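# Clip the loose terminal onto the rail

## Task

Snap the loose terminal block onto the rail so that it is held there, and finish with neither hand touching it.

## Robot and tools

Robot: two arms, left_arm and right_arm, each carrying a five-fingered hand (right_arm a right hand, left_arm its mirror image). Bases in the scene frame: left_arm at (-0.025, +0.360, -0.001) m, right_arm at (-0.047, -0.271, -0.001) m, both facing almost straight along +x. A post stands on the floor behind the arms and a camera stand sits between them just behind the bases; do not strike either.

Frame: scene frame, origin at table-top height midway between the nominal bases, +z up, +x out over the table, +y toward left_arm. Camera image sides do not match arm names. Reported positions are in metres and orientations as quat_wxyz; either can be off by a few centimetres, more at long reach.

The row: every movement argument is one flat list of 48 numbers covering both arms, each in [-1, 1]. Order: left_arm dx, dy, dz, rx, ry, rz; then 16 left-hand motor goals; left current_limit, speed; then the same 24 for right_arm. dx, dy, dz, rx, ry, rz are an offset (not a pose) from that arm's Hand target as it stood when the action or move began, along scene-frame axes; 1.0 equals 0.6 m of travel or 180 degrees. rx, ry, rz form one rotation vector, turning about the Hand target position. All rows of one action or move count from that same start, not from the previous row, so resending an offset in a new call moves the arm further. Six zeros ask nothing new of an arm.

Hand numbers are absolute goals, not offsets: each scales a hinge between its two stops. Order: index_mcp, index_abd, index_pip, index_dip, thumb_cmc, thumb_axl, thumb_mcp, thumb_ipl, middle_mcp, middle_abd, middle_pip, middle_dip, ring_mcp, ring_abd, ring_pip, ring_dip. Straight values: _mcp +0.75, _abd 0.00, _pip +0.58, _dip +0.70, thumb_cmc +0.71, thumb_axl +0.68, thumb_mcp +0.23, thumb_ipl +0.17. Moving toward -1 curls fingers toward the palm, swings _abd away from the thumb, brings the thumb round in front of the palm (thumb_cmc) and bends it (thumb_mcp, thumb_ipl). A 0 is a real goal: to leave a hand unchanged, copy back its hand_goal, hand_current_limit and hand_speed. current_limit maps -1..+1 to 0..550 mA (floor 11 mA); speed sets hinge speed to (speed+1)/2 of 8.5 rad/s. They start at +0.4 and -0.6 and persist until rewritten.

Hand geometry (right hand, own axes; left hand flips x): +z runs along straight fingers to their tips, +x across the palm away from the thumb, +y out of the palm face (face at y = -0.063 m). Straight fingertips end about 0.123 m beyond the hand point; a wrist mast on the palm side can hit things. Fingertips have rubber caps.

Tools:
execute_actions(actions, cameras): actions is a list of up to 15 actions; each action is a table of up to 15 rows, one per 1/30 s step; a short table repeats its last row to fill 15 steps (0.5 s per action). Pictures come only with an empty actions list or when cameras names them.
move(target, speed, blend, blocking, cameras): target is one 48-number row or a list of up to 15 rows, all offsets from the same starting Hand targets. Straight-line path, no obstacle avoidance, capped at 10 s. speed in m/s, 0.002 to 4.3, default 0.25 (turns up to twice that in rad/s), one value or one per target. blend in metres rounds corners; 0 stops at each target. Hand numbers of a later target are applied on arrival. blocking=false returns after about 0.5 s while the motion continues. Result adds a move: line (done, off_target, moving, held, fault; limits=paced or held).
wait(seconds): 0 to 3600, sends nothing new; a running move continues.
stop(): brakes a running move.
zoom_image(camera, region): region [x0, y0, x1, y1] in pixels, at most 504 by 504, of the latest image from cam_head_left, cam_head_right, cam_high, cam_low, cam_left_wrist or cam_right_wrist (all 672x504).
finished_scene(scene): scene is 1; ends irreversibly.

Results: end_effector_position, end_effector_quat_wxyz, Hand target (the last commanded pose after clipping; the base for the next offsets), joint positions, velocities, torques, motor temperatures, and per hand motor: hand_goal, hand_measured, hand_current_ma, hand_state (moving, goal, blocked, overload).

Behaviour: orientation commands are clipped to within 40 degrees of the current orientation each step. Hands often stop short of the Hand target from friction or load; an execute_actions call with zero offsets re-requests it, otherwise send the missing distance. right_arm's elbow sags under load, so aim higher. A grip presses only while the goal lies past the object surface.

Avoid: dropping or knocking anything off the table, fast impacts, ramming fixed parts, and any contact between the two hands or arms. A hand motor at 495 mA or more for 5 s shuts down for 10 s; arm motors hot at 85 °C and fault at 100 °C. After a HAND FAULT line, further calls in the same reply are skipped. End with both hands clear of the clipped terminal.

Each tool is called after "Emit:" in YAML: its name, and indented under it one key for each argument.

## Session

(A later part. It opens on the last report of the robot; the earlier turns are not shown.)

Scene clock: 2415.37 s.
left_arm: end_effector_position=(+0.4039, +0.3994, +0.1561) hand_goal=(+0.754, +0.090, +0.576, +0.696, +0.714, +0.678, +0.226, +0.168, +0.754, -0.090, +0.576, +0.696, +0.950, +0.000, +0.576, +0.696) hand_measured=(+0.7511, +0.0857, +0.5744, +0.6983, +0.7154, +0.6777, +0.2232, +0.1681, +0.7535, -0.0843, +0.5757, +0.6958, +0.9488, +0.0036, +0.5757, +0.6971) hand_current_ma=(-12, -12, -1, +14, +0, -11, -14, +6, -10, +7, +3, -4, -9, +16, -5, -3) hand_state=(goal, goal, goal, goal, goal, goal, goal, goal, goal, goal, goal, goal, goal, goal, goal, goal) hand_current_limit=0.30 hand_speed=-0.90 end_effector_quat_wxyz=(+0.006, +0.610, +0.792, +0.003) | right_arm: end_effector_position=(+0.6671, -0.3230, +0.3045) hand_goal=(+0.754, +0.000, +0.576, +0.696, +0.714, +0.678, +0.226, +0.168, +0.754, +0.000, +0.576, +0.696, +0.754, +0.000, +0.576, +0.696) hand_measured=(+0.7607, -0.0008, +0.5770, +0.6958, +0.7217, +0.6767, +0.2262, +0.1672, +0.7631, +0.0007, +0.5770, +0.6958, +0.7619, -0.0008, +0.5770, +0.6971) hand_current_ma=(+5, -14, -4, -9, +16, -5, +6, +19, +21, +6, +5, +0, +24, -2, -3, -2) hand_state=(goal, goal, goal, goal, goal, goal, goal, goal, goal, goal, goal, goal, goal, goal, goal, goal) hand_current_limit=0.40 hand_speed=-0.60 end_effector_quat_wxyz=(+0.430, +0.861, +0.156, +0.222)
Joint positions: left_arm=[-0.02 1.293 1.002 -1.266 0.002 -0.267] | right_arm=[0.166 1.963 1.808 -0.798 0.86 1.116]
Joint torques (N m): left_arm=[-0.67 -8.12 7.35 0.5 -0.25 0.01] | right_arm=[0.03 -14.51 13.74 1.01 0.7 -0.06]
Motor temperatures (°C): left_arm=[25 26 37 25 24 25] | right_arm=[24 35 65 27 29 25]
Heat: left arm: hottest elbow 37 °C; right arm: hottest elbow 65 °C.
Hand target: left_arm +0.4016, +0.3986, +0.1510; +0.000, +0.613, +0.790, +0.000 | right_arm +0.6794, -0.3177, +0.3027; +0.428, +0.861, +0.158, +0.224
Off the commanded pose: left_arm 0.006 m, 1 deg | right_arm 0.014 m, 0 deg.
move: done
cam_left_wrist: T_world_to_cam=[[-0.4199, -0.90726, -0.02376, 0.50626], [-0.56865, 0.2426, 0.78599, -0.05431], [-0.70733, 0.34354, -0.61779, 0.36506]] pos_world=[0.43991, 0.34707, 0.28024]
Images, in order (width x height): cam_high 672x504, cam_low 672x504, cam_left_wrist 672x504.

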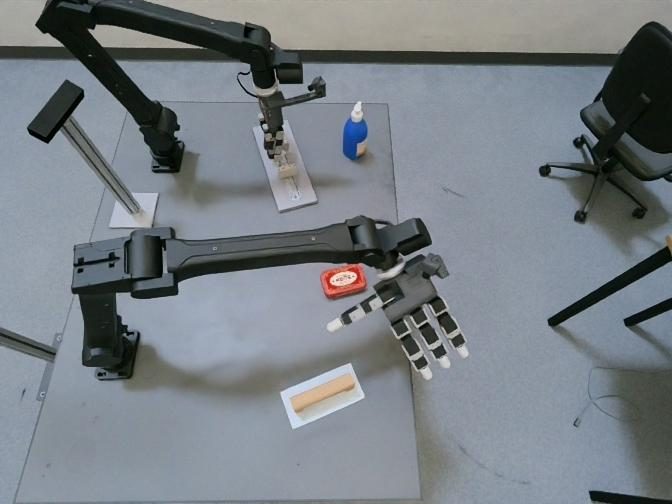

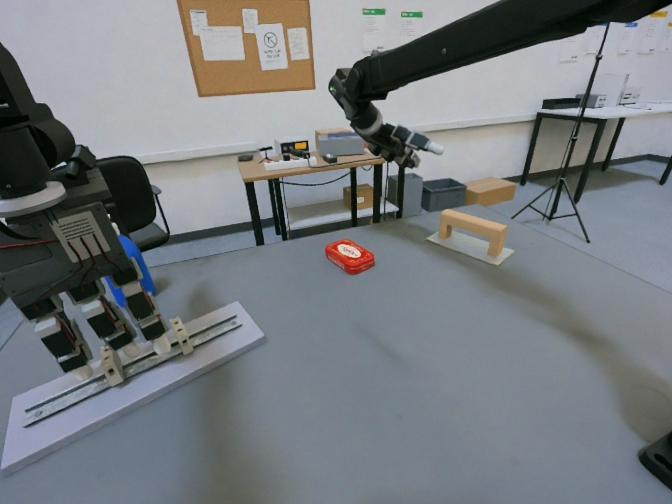

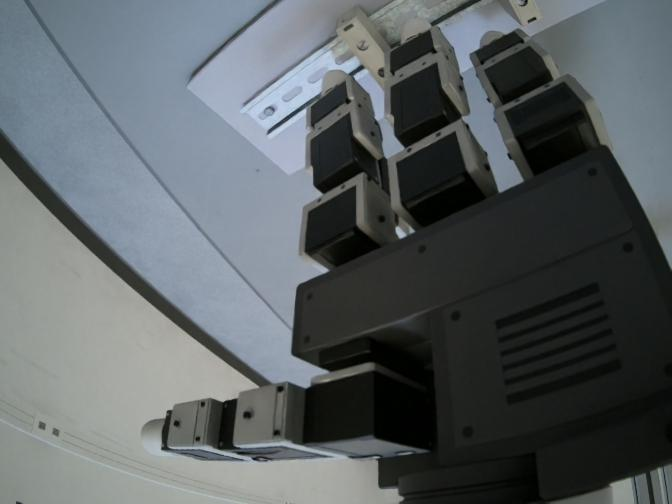

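Emit:
move:
  target:
    - [0,0,0.23,0,0,0,0.754,0.09,0.576,0.696,0.714,0.678,0.226,0.168,0.754,-0.09,0.576,0.696,0.95,0,0.576,0.696,0.3,-0.3,0,0,0,0,0,0,0.754,0,0.576,0.696,0.714,0.678,0.226,0.168,0.754,0,0.576,0.696,0.754,0,0.576,0.696,0.4,-0.6]
    - [0,0,0.231,0,0,0,-0.48,0,-0.74,0.26,0.714,0.678,0.226,0.168,-0.48,0,-0.74,0.26,-0.48,0,-0.74,0.26,0.3,0.0,0,0,0,0,0,0,0.754,0,0.576,0.696,0.714,0.678,0.226,0.168,0.754,0,0.576,0.696,0.754,0,0.576,0.696,0.4,-0.6]
    - [0.039,-0.259,0.165,0.1605,0.0437,0.011,-0.48,0,-0.74,0.26,0.714,0.678,0.226,0.168,-0.48,0,-0.74,0.26,-0.48,0,-0.74,0.26,0.3,0.0,0,0,0,0,0,0,0.754,0,0.576,0.696,0.714,0.678,0.226,0.168,0.754,0,0.576,0.696,0.754,0,0.576,0.696,0.4,-0.6]
  speed: [0.08,0.2,0.25]
  cameras: ["all"]

Emit:
zoom_image:
  camera: "cam_high"
  region: [262, 136, 302, 182]

Emit:
zoom_image:
  camera: "cam_low"
  region: [80, 330, 160, 410]

Scene clock: 2446.67 s.
left_arm: end_effector_position=(+0.4167, +0.2507, +0.2394) hand_goal=(-0.480, +0.000, -0.740, +0.260, +0.714, +0.678, +0.226, +0.168, -0.480, +0.000, -0.740, +0.260, -0.480, +0.000, -0.740, +0.260) hand_measured=(-0.4742, -0.0023, -0.7395, +0.2562, +0.7154, +0.6777, +0.2232, +0.1681, -0.4754, -0.0008, -0.7408, +0.2562, -0.4754, -0.0008, -0.7421, +0.2575) hand_current_ma=(+16, +1, +2, -13, +3, -7, -15, +7, +16, -4, -1, -22, +20, +14, -11, -17) hand_state=(goal, goal, goal, goal, goal, goal, goal, goal, goal, goal, goal, goal, goal, goal, goal, goal) hand_current_limit=0.30 hand_speed=0.00 end_effector_quat_wxyz=(-0.152, +0.596, +0.770, +0.171) | right_arm: end_effector_position=(+0.6671, -0.3230, +0.3045) hand_goal=(+0.754, +0.000, +0.576, +0.696, +0.714, +0.678, +0.226, +0.168, +0.754, +0.000, +0.576, +0.696, +0.754, +0.000, +0.576, +0.696) hand_measured=(+0.7619, +0.0007, +0.5770, +0.6958, +0.7217, +0.6777, +0.2252, +0.1681, +0.7619, +0.0007, +0.5757, +0.6958, +0.7631, +0.0007, +0.5770, +0.6958) hand_current_ma=(+7, +1, +5, +2, +15, +2, +2, +15, +15, -6, -14, -4, +12, -4, +14, +4) hand_state=(goal, goal, goal, goal, goal, goal, goal, goal, goal, goal, goal, goal, goal, goal, goal, goal) hand_current_limit=0.40 hand_speed=-0.60 end_effector_quat_wxyz=(+0.430, +0.861, +0.156, +0.222)
Joint positions: left_arm=[-0.557 1.536 1.375 -1.688 -0.373 -0.852] | right_arm=[0.166 1.963 1.808 -0.798 0.86 1.116]
Joint torques (N m): left_arm=[-0.91 -10.99 10.77 -0.29 -0.8 -0.21] | right_arm=[0.15 -14.68 13.78 1.02 0.71 -0.11]
Motor temperatures (°C): left_arm=[25 27 39 25 24 25] | right_arm=[24 36 65 27 29 25]
Heat: left arm: hottest elbow 39 °C; right arm: hottest elbow 65 °C.
Hand target: left_arm +0.4250, +0.2433, +0.2501; -0.206, +0.579, +0.773, +0.156 | right_arm +0.6794, -0.3177, +0.3027; +0.428, +0.861, +0.158, +0.224
Off the commanded pose: left_arm 0.015 m, 7 deg | right_arm 0.014 m, 0 deg.
joint sent to its limit (left arm) — joint 4 (wrist pitch), lower limit. The joint targets are off in orientation, not in position.
move: off_target (left_arm); target 2's new numbers were sent with left_arm's hand 0.023 m and 2 deg from that target
cam_left_wrist: T_world_to_cam=[[-0.43145, -0.80493, -0.40736, 0.44981], [-0.53109, -0.13839, 0.83594, -0.00842], [-0.72924, 0.57701, -0.36778, 0.36738]] pos_world=[0.4575, 0.14892, 0.32539]
cam_right_wrist: T_world_to_cam=[[-0.58893, -0.73953, 0.32596, 0.08925], [-0.79578, 0.60102, -0.07421, 0.68859], [-0.14102, -0.3031, -0.94247, 0.40642]] pos_world=[0.65785, -0.22467, 0.40505]

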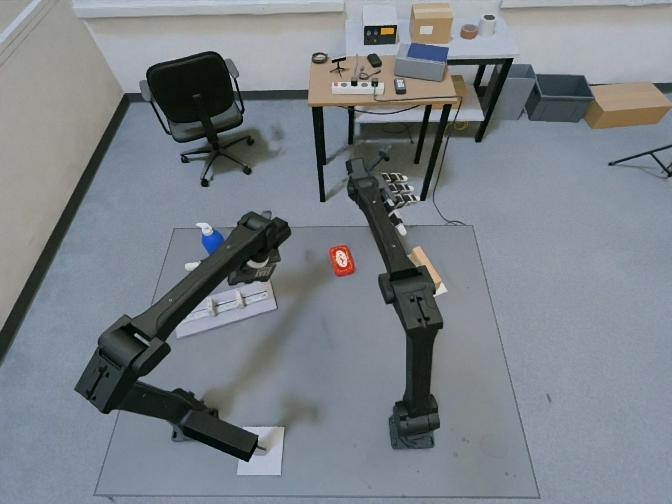

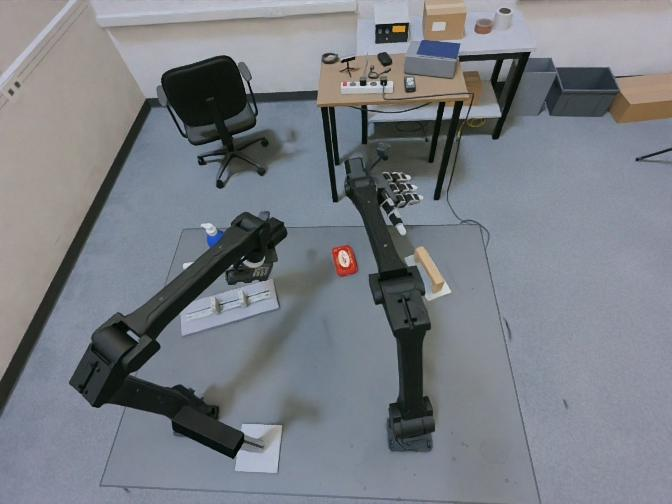

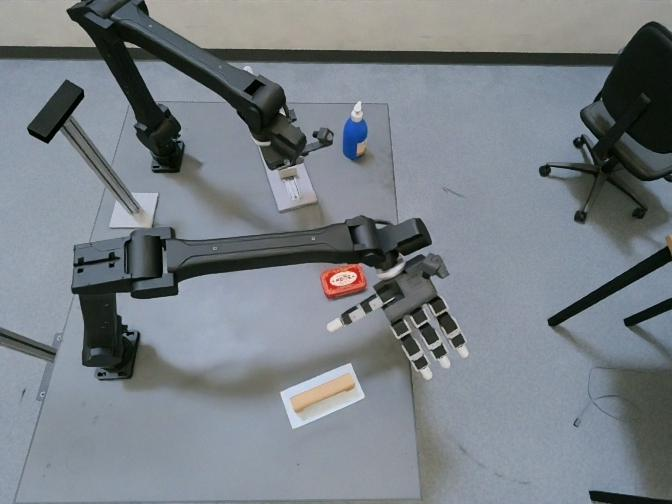

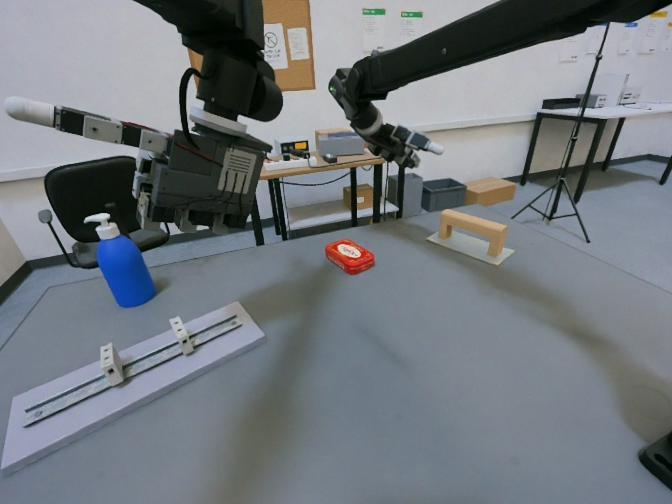

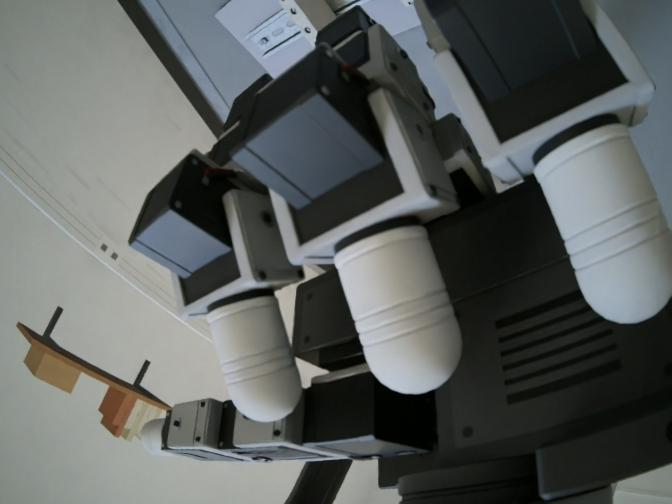

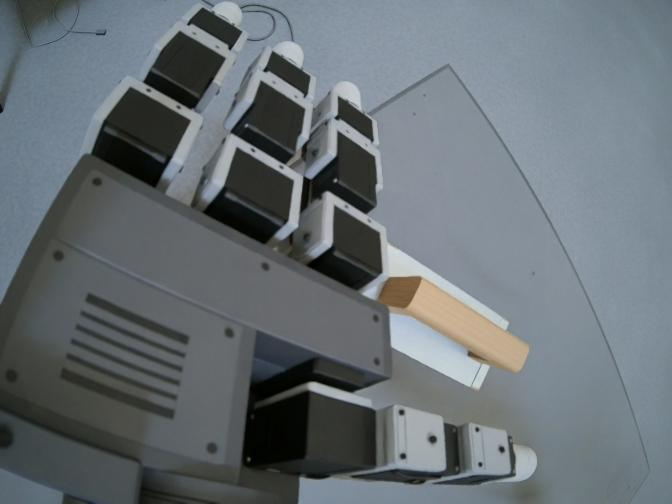

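Scaled by 10.957.

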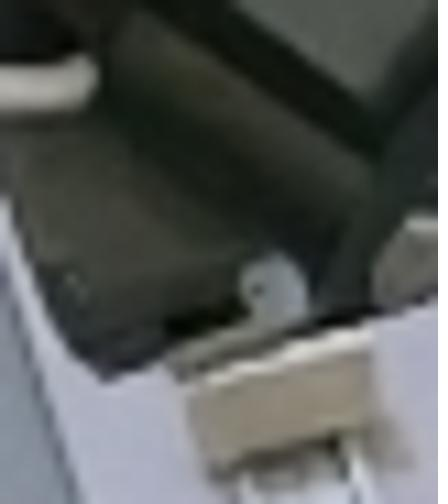

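Scaled by 6.300.

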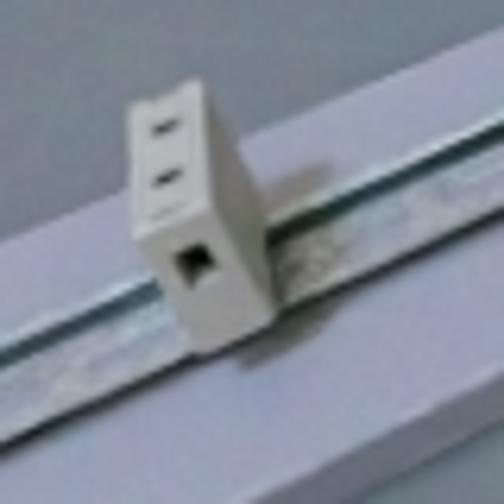

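Emit:
move:
  target: [-0.012,-0.006,-0.213,0,0,0,-0.48,0,-0.74,0.26,0.714,0.678,0.226,0.168,-0.48,0,-0.74,0.26,-0.48,0,-0.74,0.26,0.3,0.0,0,0,0,0,0,0,0.754,0,0.576,0.696,0.714,0.678,0.226,0.168,0.754,0,0.576,0.696,0.754,0,0.576,0.696,0.4,-0.6]
  speed: 0.15
  cameras: ["cam_left_wrist"]

Emit:
zoom_image:
  camera: "cam_left_wrist"
  region: [180, 0, 320, 110]

Scene clock: 2481.60 s.
left_arm: end_effector_position=(+0.4190, +0.2459, +0.1294) hand_goal=(-0.480, +0.000, -0.740, +0.260, +0.714, +0.678, +0.226, +0.168, -0.480, +0.000, -0.740, +0.260, -0.480, +0.000, -0.740, +0.260) hand_measured=(-0.4742, -0.0008, -0.7408, +0.2562, +0.7154, +0.6767, +0.2232, +0.1681, -0.4754, -0.0008, -0.7408, +0.2562, -0.4742, +0.0007, -0.7408, +0.2575) hand_current_ma=(+10, -2, +1, -7, -5, -8, -13, +12, +12, -13, -2, -18, +22, +1, -14, -18) hand_state=(goal, goal, goal, goal, goal, goal, goal, goal, goal, goal, goal, goal, goal, goal, goal, goal) hand_current_limit=0.30 hand_speed=0.00 end_effector_quat_wxyz=(-0.205, +0.577, +0.775, +0.155) | right_arm: end_effector_position=(+0.6671, -0.3230, +0.3045) hand_goal=(+0.754, +0.000, +0.576, +0.696, +0.714, +0.678, +0.226, +0.168, +0.754, +0.000, +0.576, +0.696, +0.754, +0.000, +0.576, +0.696) hand_measured=(+0.7619, -0.0008, +0.5757, +0.6971, +0.7230, +0.6777, +0.2262, +0.1672, +0.7619, -0.0008, +0.5757, +0.6958, +0.7607, -0.0008, +0.5757, +0.6958) hand_current_ma=(+6, +2, -5, -7, +10, -5, +8, +14, +22, -1, -15, +1, +13, +2, +3, +0) hand_state=(goal, goal, goal, goal, goal, goal, goal, goal, goal, goal, goal, goal, goal, goal, goal, goal) hand_current_limit=0.40 hand_speed=-0.60 end_effector_quat_wxyz=(+0.430, +0.861, +0.156, +0.222)
Joint positions: left_arm=[-0.559 1.708 1.28 -1.542 -0.342 -0.907] | right_arm=[0.166 1.963 1.808 -0.798 0.86 1.116]
Joint torques (N m): left_arm=[-1.49 -12.86 6.67 0.21 -0.52 -0.24] | right_arm=[0.15 -14.8 13.7 0.95 0.68 -0.07]
Motor temperatures (°C): left_arm=[25 27 40 25 25 25] | right_arm=[24 36 66 27 29 25]
Heat: left arm: hottest elbow 40 °C; right arm: hottest elbow 66 °C.
Hand target: left_arm +0.4179, +0.2396, +0.1223; -0.206, +0.579, +0.773, +0.156 | right_arm +0.6794, -0.3177, +0.3027; +0.428, +0.861, +0.158, +0.224
Off the commanded pose: left_arm 0.009 m, 0 deg | right_arm 0.014 m, 0 deg.
move: done
cam_left_wrist: T_world_to_cam=[[-0.42275, -0.81179, -0.40283, 0.39952], [-0.44165, -0.2036, 0.87378, 0.05765], [-0.79135, 0.5473, -0.27246, 0.35249]] pos_world=[0.4733, 0.14314, 0.20661]

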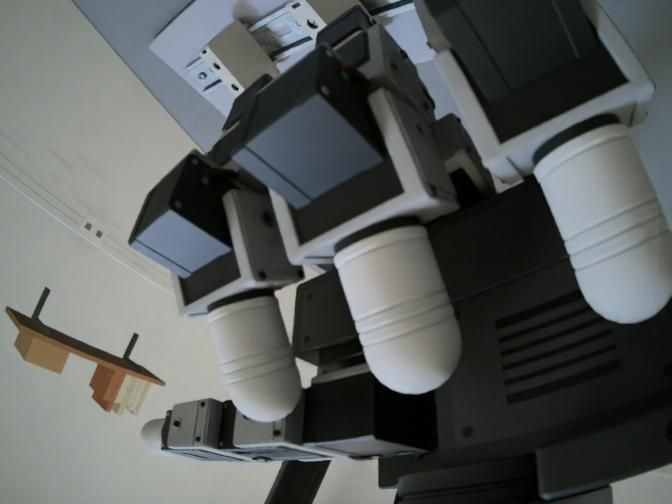

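Scaled by 3.600 from the camera's image (finer frame: 960x720).

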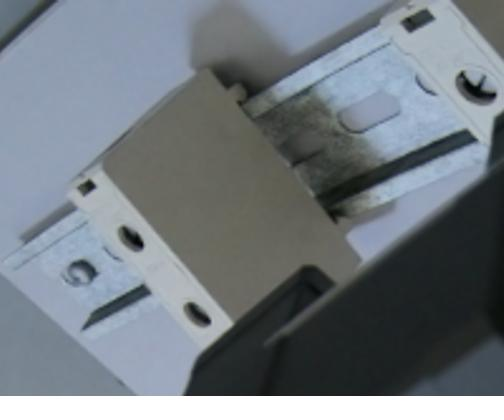

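Emit:
zoom_image:
  camera: "cam_left_wrist"
  region: [225, 10, 285, 65]

Scaled by 8.400 from the camera's image (finer frame: 960x720).

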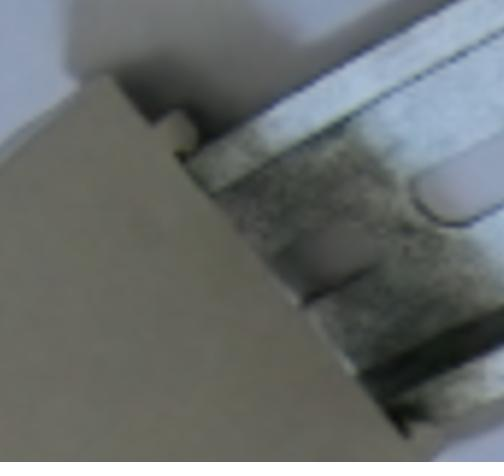

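Emit:
move:
  target:
    - [0.012,0.006,0.213,0,0,0,-0.48,0,-0.74,0.26,0.714,0.678,0.226,0.168,-0.48,0,-0.74,0.26,-0.48,0,-0.74,0.26,0.3,0.0,0,0,0,0,0,0,0.754,0,0.576,0.696,0.714,0.678,0.226,0.168,0.754,0,0.576,0.696,0.754,0,0.576,0.696,0.4,-0.6]
    - [-0.0272,0.265,0.25,-0.1605,-0.0437,-0.011,-0.48,0,-0.74,0.26,0.714,0.678,0.226,0.168,-0.48,0,-0.74,0.26,-0.48,0,-0.74,0.26,0.3,0.0,0,0,0,0,0,0,0.754,0,0.576,0.696,0.714,0.678,0.226,0.168,0.754,0,0.576,0.696,0.754,0,0.576,0.696,0.4,-0.6]
    - [-0.0272,0.265,0.248,-0.1605,-0.0437,-0.011,0.754,0.09,0.576,0.696,0.714,0.678,0.226,0.168,0.754,-0.09,0.576,0.696,0.95,0,0.576,0.696,0.3,0.0,0,0,0,0,0,0,0.754,0,0.576,0.696,0.714,0.678,0.226,0.168,0.754,0,0.576,0.696,0.754,0,0.576,0.696,0.4,-0.6]
    - [-0.0272,0.265,0.12,-0.1605,-0.0437,-0.011,0.754,0.09,0.576,0.696,0.714,0.678,0.226,0.168,0.754,-0.09,0.576,0.696,0.95,0,0.576,0.696,0.3,0.0,0,0,0,0,0,0,0.754,0,0.576,0.696,0.714,0.678,0.226,0.168,0.754,0,0.576,0.696,0.754,0,0.576,0.696,0.4,-0.6]
  speed: [0.2,0.25,0.1,0.15]
  cameras: ["cam_left_wrist","cam_high"]

Scene clock: 2555.43 s.
left_arm: end_effector_position=(+0.3996, +0.3942, +0.2018) hand_goal=(+0.754, +0.090, +0.576, +0.696, +0.714, +0.678, +0.226, +0.168, +0.754, -0.090, +0.576, +0.696, +0.950, +0.000, +0.576, +0.696) hand_measured=(+0.7559, +0.0886, +0.5795, +0.6971, +0.7117, +0.6767, +0.2232, +0.1681, +0.7559, -0.0902, +0.5782, +0.6971, +0.9488, +0.0036, +0.5770, +0.6983) hand_current_ma=(+0, -2, +9, +10, -9, -7, -11, +6, -2, -12, +8, -4, -10, +17, -8, +2) hand_state=(goal, goal, goal, goal, goal, goal, goal, goal, goal, goal, goal, goal, goal, goal, goal, goal) hand_current_limit=0.30 hand_speed=0.00 end_effector_quat_wxyz=(+0.003, +0.616, +0.788, +0.003) | right_arm: end_effector_position=(+0.6671, -0.3230, +0.3045) hand_goal=(+0.754, +0.000, +0.576, +0.696, +0.714, +0.678, +0.226, +0.168, +0.754, +0.000, +0.576, +0.696, +0.754, +0.000, +0.576, +0.696) hand_measured=(+0.7619, +0.0007, +0.5757, +0.6958, +0.7217, +0.6767, +0.2252, +0.1681, +0.7619, -0.0008, +0.5770, +0.6958, +0.7619, +0.0007, +0.5770, +0.6958) hand_current_ma=(+5, +3, -8, -8, +19, -16, +6, +5, +20, +1, +11, +0, +26, +2, +8, +0) hand_state=(goal, goal, goal, goal, goal, goal, goal, goal, goal, goal, goal, goal, goal, goal, goal, goal) hand_current_limit=0.40 hand_speed=-0.60 end_effector_quat_wxyz=(+0.430, +0.861, +0.156, +0.222)
Joint positions: left_arm=[-0.034 1.255 1.092 -1.4 -0.002 -0.267] | right_arm=[0.166 1.963 1.808 -0.798 0.86 1.116]
Joint torques (N m): left_arm=[0.38 -7.06 7.57 1.11 -0.1 0.01] | right_arm=[0.62 -14.62 13.79 1.03 0.71 -0.1]
Motor temperatures (°C): left_arm=[25 28 38 25 25 25] | right_arm=[24 36 66 27 29 25]
Heat: left arm: hottest elbow 38 °C; right arm: hottest elbow 66 °C.
Hand target: left_arm +0.4015, +0.3987, +0.1943; +0.000, +0.613, +0.790, +0.000 | right_arm +0.6794, -0.3177, +0.3027; +0.428, +0.861, +0.158, +0.224
Off the commanded pose: left_arm 0.009 m, 1 deg | right_arm 0.014 m, 0 deg.
move: done
cam_left_wrist: T_world_to_cam=[[-0.43236, -0.90134, -0.02555, 0.50387], [-0.56143, 0.24692, 0.78982, -0.09679], [-0.70559, 0.35583, -0.6128, 0.38549]] pos_world=[0.43551, 0.34089, 0.32555]
Images, in order (width x height): cam_high 672x504, cam_left_wrist 672x504.

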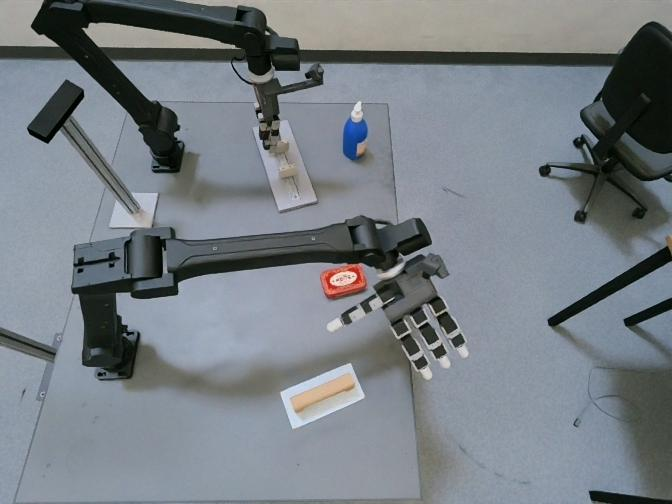

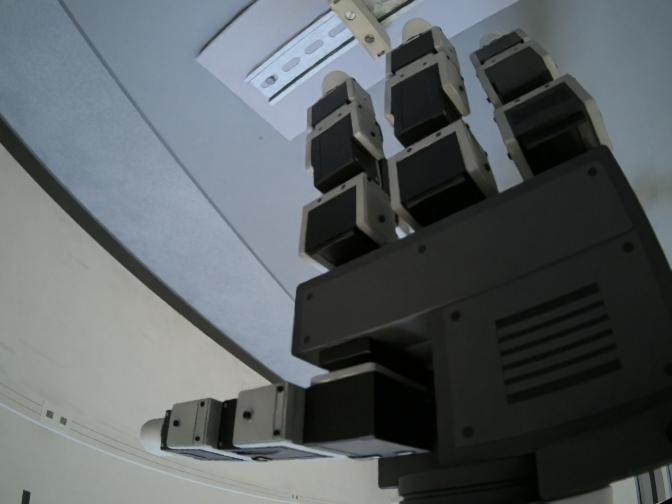

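Emit:
move:
  target: [0.005,0.01,-0.0705,0,0,0,0.754,0.09,0.576,0.696,0.714,0.678,0.226,0.168,0.754,-0.09,0.576,0.696,0.95,0,0.576,0.696,0.3,-0.4,0,0,0,0,0,0,0.754,0,0.576,0.696,0.714,0.678,0.226,0.168,0.754,0,0.576,0.696,0.754,0,0.576,0.696,0.4,-0.6]
  speed: 0.12
  cameras: ["cam_left_wrist"]

Emit:
zoom_image:
  camera: "cam_left_wrist"
  region: [310, 0, 430, 80]

Scene clock: 2561.80 s.
left_arm: end_effector_position=(+0.4028, +0.3998, +0.1578) hand_goal=(+0.754, +0.090, +0.576, +0.696, +0.714, +0.678, +0.226, +0.168, +0.754, -0.090, +0.576, +0.696, +0.950, +0.000, +0.576, +0.696) hand_measured=(+0.7559, +0.0886, +0.5782, +0.6971, +0.7154, +0.6777, +0.2242, +0.1681, +0.7547, -0.0902, +0.5782, +0.6971, +0.9488, +0.0036, +0.5770, +0.6983) hand_current_ma=(-4, -3, +10, +11, +0, -11, -13, +12, -9, -7, +11, -3, -9, +15, +1, +9) hand_state=(goal, goal, goal, goal, goal, goal, goal, goal, goal, goal, goal, goal, goal, goal, goal, goal) hand_current_limit=0.30 hand_speed=-0.40 end_effector_quat_wxyz=(+0.001, +0.615, +0.788, +0.002) | right_arm: end_effector_position=(+0.6671, -0.3230, +0.3045) hand_goal=(+0.754, +0.000, +0.576, +0.696, +0.714, +0.678, +0.226, +0.168, +0.754, +0.000, +0.576, +0.696, +0.754, +0.000, +0.576, +0.696) hand_measured=(+0.7619, +0.0007, +0.5770, +0.6958, +0.7217, +0.6767, +0.2252, +0.1681, +0.7619, +0.0007, +0.5757, +0.6958, +0.7619, +0.0007, +0.5757, +0.6971) hand_current_ma=(+1, -4, -1, -11, +18, -8, +13, +10, +18, -7, -7, +0, +36, +0, +4, +7) hand_state=(goal, goal, goal, goal, goal, goal, goal, goal, goal, goal, goal, goal, goal, goal, goal, goal) hand_current_limit=0.40 hand_speed=-0.60 end_effector_quat_wxyz=(+0.430, +0.861, +0.156, +0.222)
Joint positions: left_arm=[-0.018 1.292 1.008 -1.281 -0.002 -0.252] | right_arm=[0.166 1.963 1.808 -0.798 0.86 1.116]
Joint torques (N m): left_arm=[0.62 -7.59 7.57 0.87 -0.1 0.02] | right_arm=[-0.44 -14.39 13.85 0.99 0.7 -0.08]
Motor temperatures (°C): left_arm=[25 28 38 25 25 25] | right_arm=[24 36 66 27 29 25]
Heat: left arm: hottest elbow 38 °C; right arm: hottest elbow 66 °C.
Hand target: left_arm +0.4045, +0.4047, +0.1519; +0.000, +0.613, +0.790, +0.000 | right_arm +0.6794, -0.3177, +0.3027; +0.428, +0.861, +0.158, +0.224
Off the commanded pose: left_arm 0.008 m, 0 deg | right_arm 0.014 m, 0 deg.
move: done
cam_left_wrist: T_world_to_cam=[[-0.43178, -0.90166, -0.02409, 0.50883], [-0.55858, 0.24633, 0.79203, -0.06286], [-0.70821, 0.35544, -0.61001, 0.35952]] pos_world=[0.43921, 0.34649, 0.28135]

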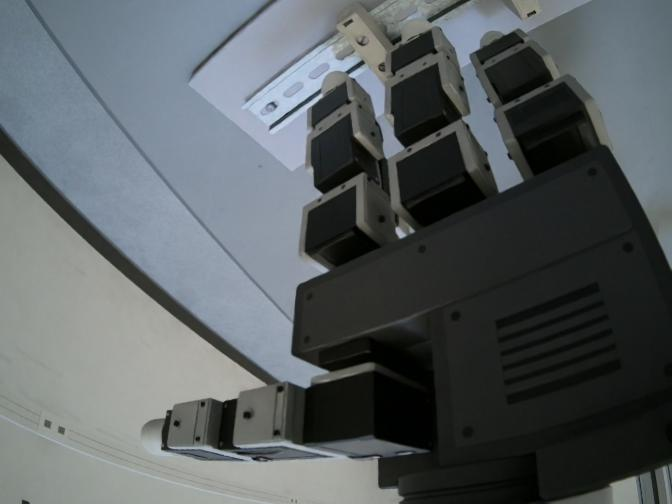

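Scaled by 4.200 from the camera's image (finer frame: 960x720).

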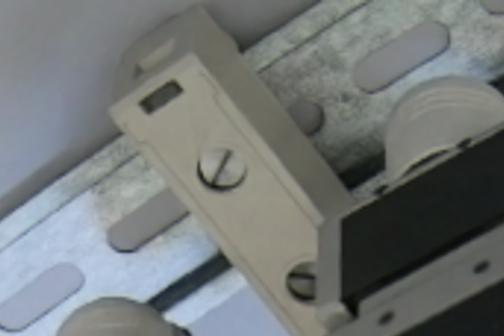

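Emit:
move:
  target: [0,0,0,0,0,0,0.754,-0.17,0.576,0.696,0.714,0.678,0.226,0.168,0.754,0.17,0.576,0.696,0.95,0,0.576,0.696,0.3,-0.85,0,0,0,0,0,0,0.754,0,0.576,0.696,0.714,0.678,0.226,0.168,0.754,0,0.576,0.696,0.754,0,0.576,0.696,0.4,-0.6]
  speed: 0.1
  cameras: ["cam_left_wrist"]

Emit:
zoom_image:
  camera: "cam_left_wrist"
  region: [310, 0, 430, 80]

Scene clock: 2567.00 s.
left_arm: end_effector_position=(+0.4029, +0.3997, +0.1578) hand_goal=(+0.754, -0.170, +0.576, +0.696, +0.714, +0.678, +0.226, +0.168, +0.754, +0.170, +0.576, +0.696, +0.950, +0.000, +0.576, +0.696) hand_measured=(+0.7559, -0.0623, +0.5795, +0.6983, +0.7154, +0.6777, +0.2242, +0.1681, +0.7547, +0.0534, +0.5782, +0.6983, +0.9476, +0.0021, +0.5770, +0.6983) hand_current_ma=(+0, +294, +6, +15, +0, -11, -11, +4, -8, -334, +8, +1, -11, +20, -7, +3) hand_state=(goal, moving, goal, goal, goal, goal, goal, goal, goal, moving, goal, goal, goal, goal, goal, goal) hand_current_limit=0.30 hand_speed=-0.85 end_effector_quat_wxyz=(+0.002, +0.616, +0.788, +0.002) | right_arm: end_effector_position=(+0.6671, -0.3230, +0.3045) hand_goal=(+0.754, +0.000, +0.576, +0.696, +0.714, +0.678, +0.226, +0.168, +0.754, +0.000, +0.576, +0.696, +0.754, +0.000, +0.576, +0.696) hand_measured=(+0.7619, -0.0008, +0.5770, +0.6958, +0.7217, +0.6777, +0.2252, +0.1672, +0.7631, +0.0007, +0.5770, +0.6958, +0.7619, -0.0008, +0.5770, +0.6958) hand_current_ma=(-5, +3, -7, -6, +16, -11, +8, +4, +6, +0, +3, +1, +22, +0, +3, -6) hand_state=(goal, goal, goal, goal, goal, goal, goal, goal, goal, goal, goal, goal, goal, goal, goal, goal) hand_current_limit=0.40 hand_speed=-0.60 end_effector_quat_wxyz=(+0.430, +0.861, +0.156, +0.222)
Joint positions: left_arm=[-0.018 1.292 1.008 -1.281 -0.001 -0.251] | right_arm=[0.166 1.963 1.808 -0.798 0.86 1.116]
Joint torques (N m): left_arm=[0.5 -7.59 7.54 0.95 -0.12 0.02] | right_arm=[-0.21 -14.97 13.75 1.01 0.68 -0.05]
Motor temperatures (°C): left_arm=[25 28 38 25 25 25] | right_arm=[24 36 66 27 29 25]
Heat: left arm: hottest elbow 38 °C; right arm: hottest elbow 66 °C.
Hand target: left_arm +0.4045, +0.4047, +0.1519; +0.000, +0.613, +0.790, +0.000 | right_arm +0.6794, -0.3177, +0.3027; +0.428, +0.861, +0.158, +0.224
Off the commanded pose: left_arm 0.008 m, 0 deg | right_arm 0.014 m, 0 deg.
move: done
cam_left_wrist: T_world_to_cam=[[-0.43249, -0.90132, -0.02384, 0.50892], [-0.55866, 0.24712, 0.79173, -0.06301], [-0.70771, 0.35574, -0.61041, 0.35948]] pos_world=[0.43931, 0.34639, 0.28145]

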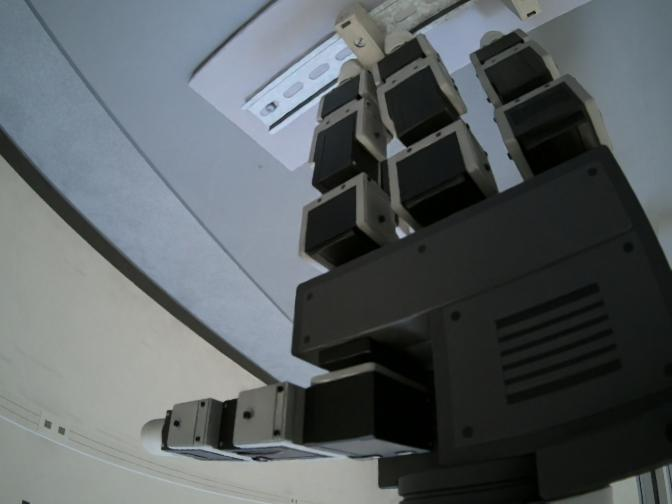

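Scaled by 4.200 from the camera's image (finer frame: 960x720).

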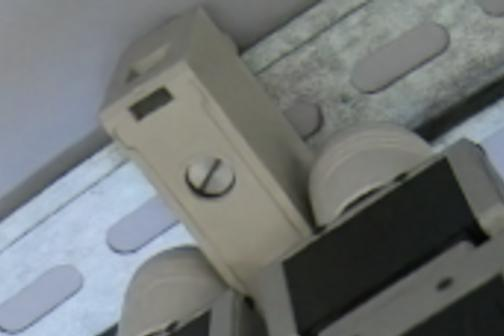

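Emit:
move:
  target:
    - [0.01,0,0.047,0,0,0,0.754,-0.17,0.576,0.696,0.714,0.678,0.226,0.168,0.754,0.17,0.576,0.696,0.95,0,0.576,0.696,0.3,-0.85,0,0,0,0,0,0,0.754,0,0.576,0.696,0.714,0.678,0.226,0.168,0.754,0,0.576,0.696,0.754,0,0.576,0.696,0.4,-0.6]
    - [-0.0125,-0.007,0.067,0.0083,-0.0323,0,0.754,-0.17,0.576,0.696,0.714,0.678,0.226,0.168,0.754,0.17,0.576,0.696,0.95,0,0.576,0.696,0.3,-0.85,0,0,0,0,0,0,0.754,0,0.576,0.696,0.714,0.678,0.226,0.168,0.754,0,0.576,0.696,0.754,0,0.576,0.696,0.4,-0.6]
  speed: 0.05
  cameras: ["cam_left_wrist","cam_low","cam_high"]

Emit:
zoom_image:
  camera: "cam_left_wrist"
  region: [310, 0, 430, 80]

Emit:
zoom_image:
  camera: "cam_low"
  region: [80, 330, 160, 410]

Scene clock: 2596.33 s.
left_arm: end_effector_position=(+0.3964, +0.4042, +0.1906) hand_goal=(+0.754, -0.170, +0.576, +0.696, +0.714, +0.678, +0.226, +0.168, +0.754, +0.170, +0.576, +0.696, +0.950, +0.000, +0.576, +0.696) hand_measured=(+0.7450, -0.0814, +0.5705, +0.6932, +0.7154, +0.6777, +0.2232, +0.1681, +0.7523, +0.0783, +0.5744, +0.6971, +0.9488, +0.0036, +0.5770, +0.6983) hand_current_ma=(-31, +248, -19, -3, +2, -9, -11, +4, -10, -260, -3, -5, -14, +13, -3, +3) hand_state=(goal, blocked, goal, goal, goal, goal, goal, goal, goal, blocked, goal, goal, goal, goal, goal, goal) hand_current_limit=0.30 hand_speed=-0.85 end_effector_quat_wxyz=(+0.027, +0.612, +0.790, +0.036) | right_arm: end_effector_position=(+0.6671, -0.3230, +0.3045) hand_goal=(+0.754, +0.000, +0.576, +0.696, +0.714, +0.678, +0.226, +0.168, +0.754, +0.000, +0.576, +0.696, +0.754, +0.000, +0.576, +0.696) hand_measured=(+0.7619, -0.0008, +0.5782, +0.6945, +0.7205, +0.6777, +0.2262, +0.1672, +0.7631, -0.0008, +0.5770, +0.6958, +0.7619, -0.0008, +0.5770, +0.6958) hand_current_ma=(+7, -8, -5, -7, +18, -18, -5, +15, +16, -10, -7, +6, +28, +4, +7, -6) hand_state=(goal, goal, goal, goal, goal, goal, goal, goal, goal, goal, goal, goal, goal, goal, goal, goal) hand_current_limit=0.40 hand_speed=-0.60 end_effector_quat_wxyz=(+0.430, +0.861, +0.156, +0.222)
Joint positions: left_arm=[-0.018 1.205 1 -1.279 -0.024 -0.259] | right_arm=[0.166 1.963 1.808 -0.798 0.86 1.116]
Joint torques (N m): left_arm=[-1.55 -8.18 7.66 1.14 -0.33 -0.14] | right_arm=[-0.44 -14.92 13.81 0.94 0.73 -0.08]
Motor temperatures (°C): left_arm=[25 28 39 25 25 25] | right_arm=[24 36 66 27 29 25]
Heat: left arm: hottest elbow 39 °C; right arm: hottest elbow 66 °C.
Hand target: left_arm +0.3970, +0.4005, +0.1921; +0.032, +0.612, +0.789, +0.042 | right_arm +0.6794, -0.3177, +0.3027; +0.428, +0.861, +0.158, +0.224
Off the commanded pose: left_arm 0.004 m, 1 deg | right_arm 0.014 m, 0 deg.
move: done
cam_left_wrist: T_world_to_cam=[[-0.42083, -0.90375, -0.07834, 0.51769], [-0.62371, 0.22555, 0.74841, -0.05092], [-0.6587, 0.36382, -0.6586, 0.35969]] pos_world=[0.42302, 0.34848, 0.31556]
Images, in order (width x height): cam_high 672x504, cam_low 672x504, cam_left_wrist 672x504.

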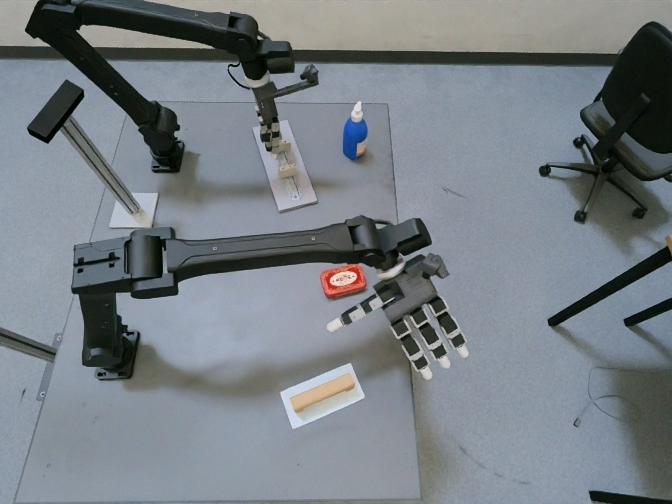

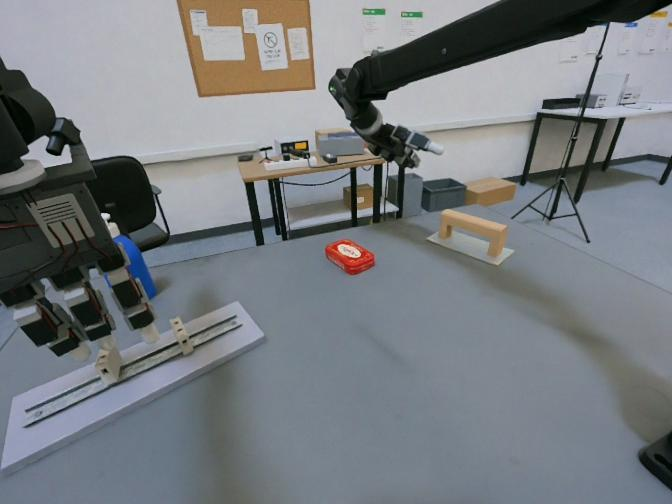

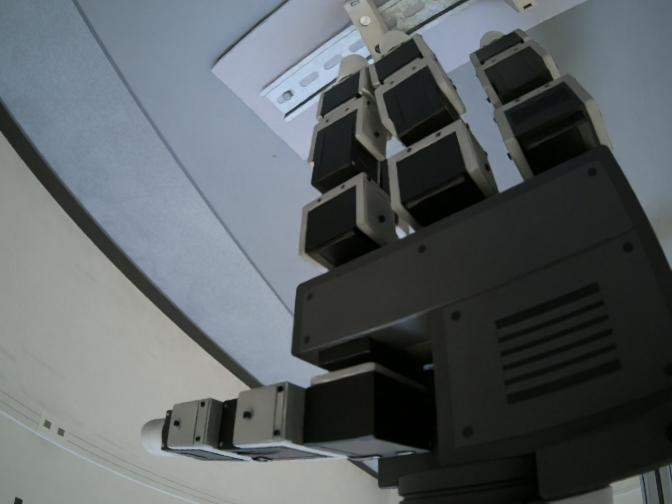

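Scaled by 4.200 from the camera's image (finer frame: 960x720).

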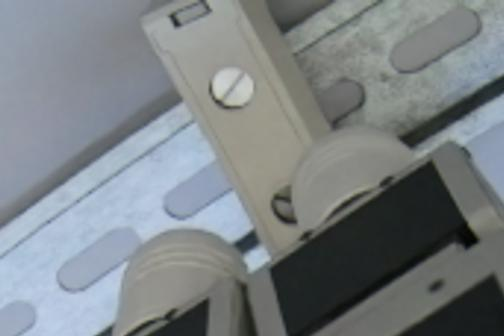

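Scaled by 6.300.

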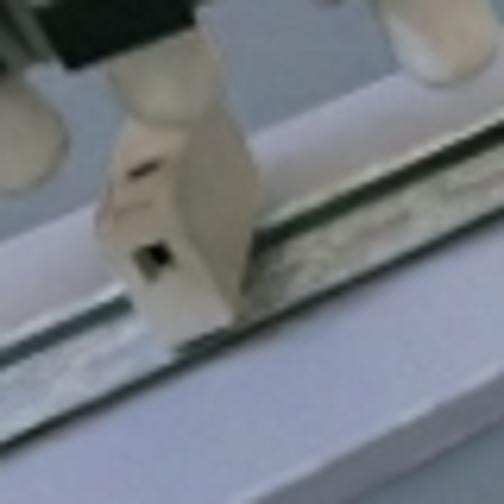

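Emit:
move:
  target: [0.0125,0.007,-0.06,-0.0083,0.0323,0,0.754,-0.17,0.576,0.696,0.714,0.678,0.226,0.168,0.754,0.17,0.576,0.696,0.95,0,0.576,0.696,0.3,-0.85,0,0,0,0,0,0,0.754,0,0.576,0.696,0.714,0.678,0.226,0.168,0.754,0,0.576,0.696,0.754,0,0.576,0.696,0.4,-0.6]
  speed: 0.05
  cameras: ["cam_left_wrist","cam_low","cam_high"]

Emit:
zoom_image:
  camera: "cam_left_wrist"
  region: [310, 0, 430, 80]

Emit:
zoom_image:
  camera: "cam_low"
  region: [80, 330, 160, 410]

Scene clock: 2617.50 s.
left_arm: end_effector_position=(+0.4014, +0.4017, +0.1746) hand_goal=(+0.754, -0.170, +0.576, +0.696, +0.714, +0.678, +0.226, +0.168, +0.754, +0.170, +0.576, +0.696, +0.950, +0.000, +0.576, +0.696) hand_measured=(+0.7559, -0.0799, +0.5782, +0.6971, +0.7154, +0.6767, +0.2232, +0.1681, +0.7643, +0.0798, +0.5821, +0.6983, +0.9488, +0.0021, +0.5770, +0.6983) hand_current_ma=(+4, +249, +7, +7, +1, -8, -12, +8, +27, -259, +21, +4, -13, +15, -3, +6) hand_state=(goal, blocked, goal, goal, goal, goal, goal, goal, goal, blocked, goal, goal, goal, goal, goal, goal) hand_current_limit=0.30 hand_speed=-0.85 end_effector_quat_wxyz=(+0.016, +0.614, +0.789, +0.018) | right_arm: end_effector_position=(+0.6671, -0.3230, +0.3045) hand_goal=(+0.754, +0.000, +0.576, +0.696, +0.714, +0.678, +0.226, +0.168, +0.754, +0.000, +0.576, +0.696, +0.754, +0.000, +0.576, +0.696) hand_measured=(+0.7619, +0.0007, +0.5770, +0.6958, +0.7217, +0.6777, +0.2262, +0.1681, +0.7619, +0.0007, +0.5770, +0.6958, +0.7619, +0.0007, +0.5770, +0.6958) hand_current_ma=(-1, -1, -6, -5, +17, -3, -2, +7, +18, -2, +2, -7, +16, -13, +3, +10) hand_state=(goal, goal, goal, goal, goal, goal, goal, goal, goal, goal, goal, goal, goal, goal, goal, goal) hand_current_limit=0.40 hand_speed=-0.60 end_effector_quat_wxyz=(+0.430, +0.861, +0.156, +0.222)
Joint positions: left_arm=[-0.017 1.251 1.007 -1.278 -0.009 -0.254] | right_arm=[0.166 1.963 1.808 -0.798 0.86 1.116]
Joint torques (N m): left_arm=[0.5 -4.25 8.34 0.49 0.18 0.03] | right_arm=[0.67 -14.92 13.91 1.01 0.68 -0.07]
Motor temperatures (°C): left_arm=[25 27 38 25 25 25] | right_arm=[24 36 66 27 29 25]
Heat: left arm: hottest elbow 38 °C; right arm: hottest elbow 66 °C.
Hand target: left_arm +0.4044, +0.4047, +0.1560; +0.000, +0.613, +0.790, +0.000 | right_arm +0.6794, -0.3177, +0.3027; +0.428, +0.861, +0.158, +0.224
Off the commanded pose: left_arm 0.019 m, 3 deg | right_arm 0.014 m, 0 deg.
move: off_target (left_arm)
cam_left_wrist: T_world_to_cam=[[-0.42766, -0.90262, -0.04883, 0.51336], [-0.59293, 0.23933, 0.76886, -0.05672], [-0.68231, 0.35776, -0.63755, 0.36158]] pos_world=[0.43262, 0.34759, 0.2992]
Images, in order (width x height): cam_high 672x504, cam_low 672x504, cam_left_wrist 672x504.

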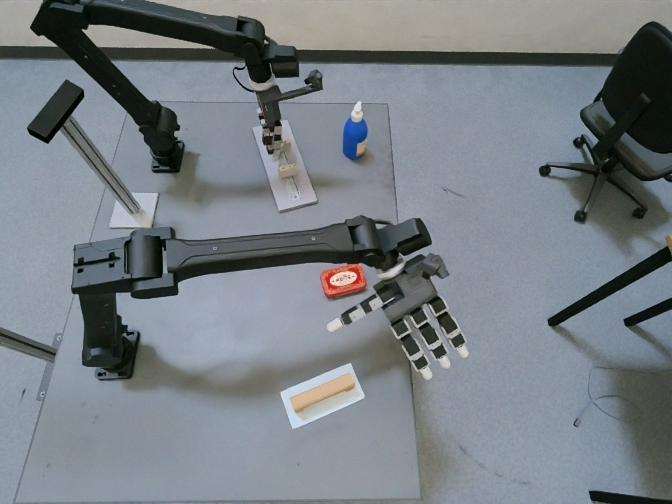

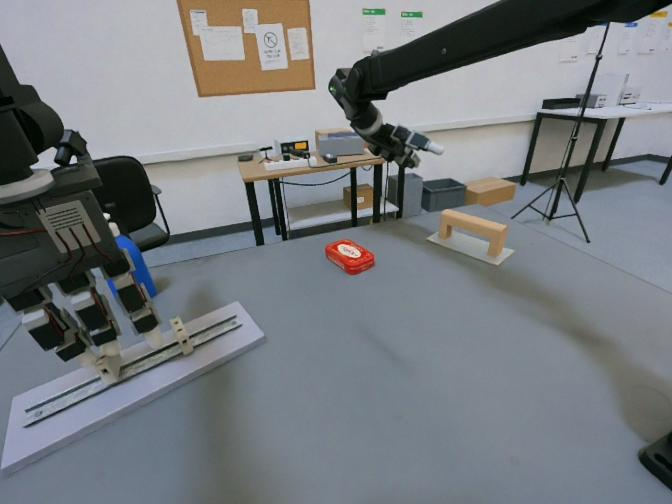

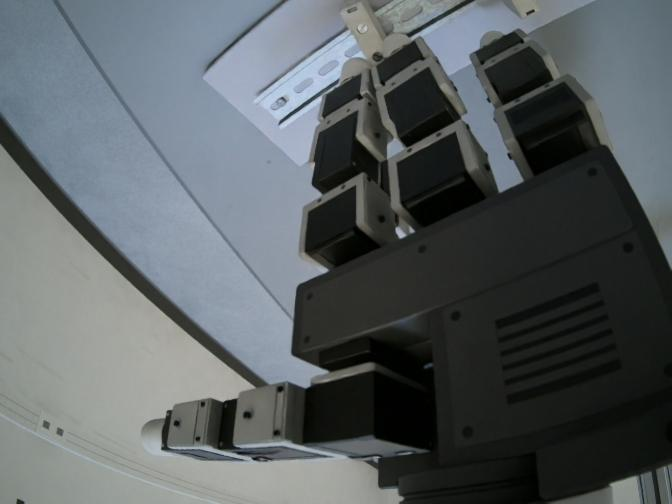

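Scaled by 4.200 from the camera's image (finer frame: 960x720).

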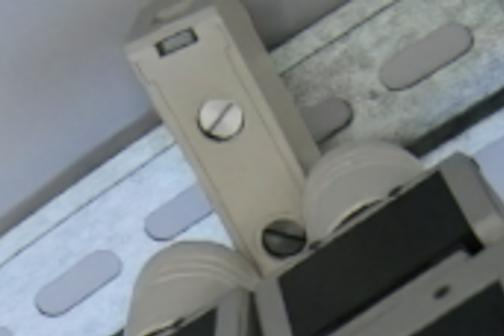

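Scaled by 6.300.

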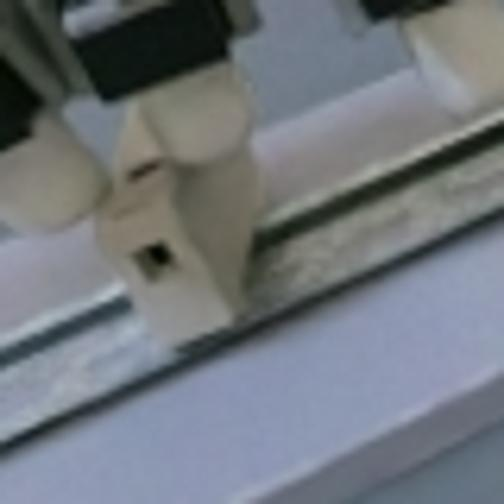

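Emit:
move:
  target: [0,0,0,0,0,0,0.754,-0.1,0.576,0.696,0.714,0.678,0.226,0.168,0.754,0.1,0.576,0.696,0.95,0,0.576,0.696,0.0,-0.9,0,0,0,0,0,0,0.754,0,0.576,0.696,0.714,0.678,0.226,0.168,0.754,0,0.576,0.696,0.754,0,0.576,0.696,0.4,-0.6]
  speed: 0.05
  cameras: ["cam_left_wrist","cam_low"]

Emit:
zoom_image:
  camera: "cam_left_wrist"
  region: [310, 0, 430, 80]

Emit:
zoom_image:
  camera: "cam_low"
  region: [80, 330, 160, 410]

Scene clock: 2627.50 s.
left_arm: end_effector_position=(+0.4025, +0.4010, +0.1649) hand_goal=(+0.754, -0.100, +0.576, +0.696, +0.714, +0.678, +0.226, +0.168, +0.754, +0.100, +0.576, +0.696, +0.950, +0.000, +0.576, +0.696) hand_measured=(+0.7450, -0.0550, +0.5705, +0.6932, +0.7154, +0.6777, +0.2232, +0.1681, +0.7583, +0.0593, +0.5808, +0.6983, +0.9488, +0.0036, +0.5770, +0.6983) hand_current_ma=(-46, +119, -20, -5, +3, -9, -8, +10, +6, -113, +24, +0, -9, +16, -2, -4) hand_state=(goal, blocked, goal, goal, goal, goal, goal, goal, goal, blocked, goal, goal, goal, goal, goal, goal) hand_current_limit=0.00 hand_speed=-0.90 end_effector_quat_wxyz=(+0.008, +0.615, +0.788, +0.010) | right_arm: end_effector_position=(+0.6671, -0.3230, +0.3045) hand_goal=(+0.754, +0.000, +0.576, +0.696, +0.714, +0.678, +0.226, +0.168, +0.754, +0.000, +0.576, +0.696, +0.754, +0.000, +0.576, +0.696) hand_measured=(+0.7619, -0.0008, +0.5770, +0.6958, +0.7217, +0.6788, +0.2262, +0.1681, +0.7631, -0.0008, +0.5770, +0.6958, +0.7619, +0.0007, +0.5770, +0.6958) hand_current_ma=(+1, +2, -8, -1, +23, -5, -2, +19, +15, -5, -6, +2, +35, -13, +10, +2) hand_state=(goal, goal, goal, goal, goal, goal, goal, goal, goal, goal, goal, goal, goal, goal, goal, goal) hand_current_limit=0.40 hand_speed=-0.60 end_effector_quat_wxyz=(+0.430, +0.861, +0.156, +0.222)
Joint positions: left_arm=[-0.017 1.275 1.007 -1.278 -0.007 -0.251] | right_arm=[0.166 1.963 1.808 -0.798 0.86 1.116]
Joint torques (N m): left_arm=[0.44 -6.3 8.36 0.44 0.08 0] | right_arm=[0.44 -14.86 13.5 0.95 0.67 -0.09]
Motor temperatures (°C): left_arm=[25 27 38 25 25 25] | right_arm=[24 36 66 27 29 25]
Heat: left arm: hottest elbow 38 °C; right arm: hottest elbow 66 °C.
Hand target: left_arm +0.4044, +0.4047, +0.1561; +0.000, +0.613, +0.790, +0.000 | right_arm +0.6794, -0.3177, +0.3027; +0.428, +0.861, +0.158, +0.224
Off the commanded pose: left_arm 0.010 m, 1 deg | right_arm 0.014 m, 0 deg.
move: done
cam_left_wrist: T_world_to_cam=[[-0.4315, -0.90136, -0.03682, 0.51184], [-0.57382, 0.24274, 0.78218, -0.05969], [-0.69609, 0.35864, -0.62196, 0.35901]] pos_world=[0.43651, 0.34709, 0.28883]
Images, in order (width x height): cam_low 672x504, cam_left_wrist 672x504.

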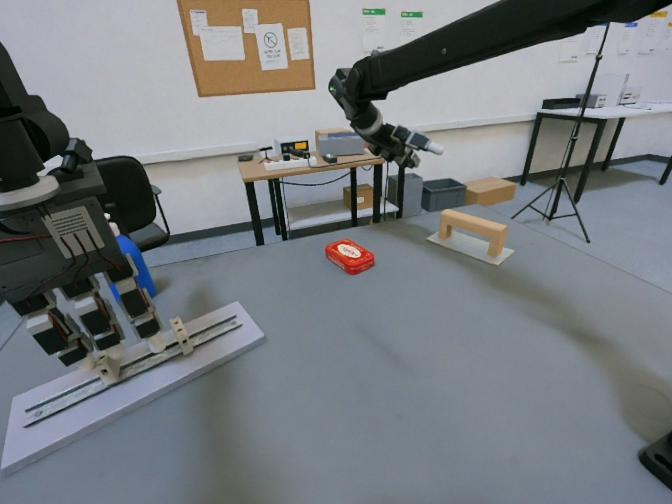

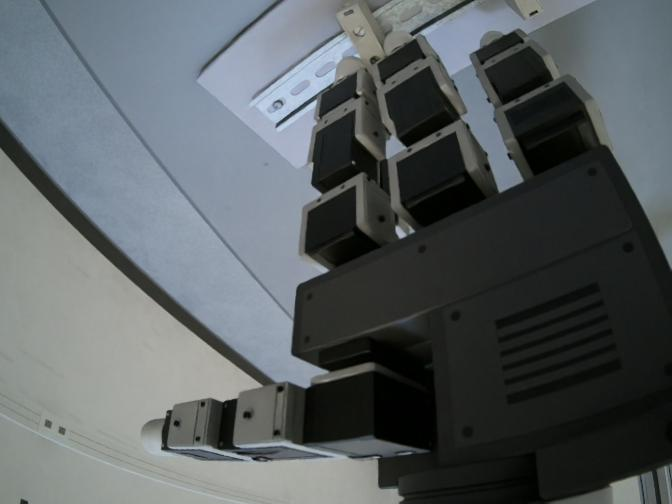

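Scaled by 4.200 from the camera's image (finer frame: 960x720).

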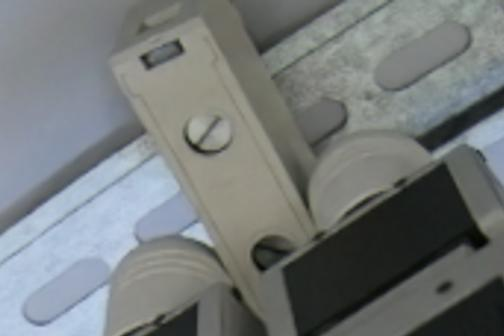

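Scaled by 6.300.

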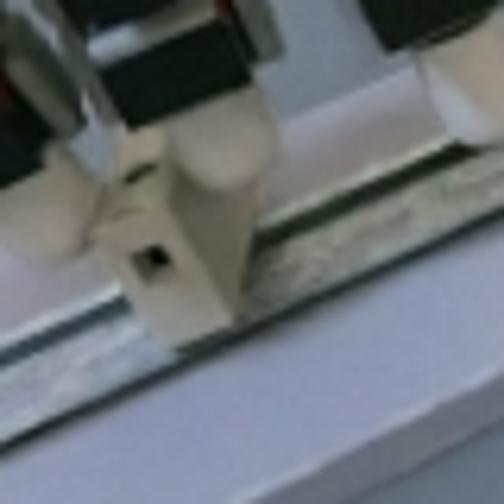

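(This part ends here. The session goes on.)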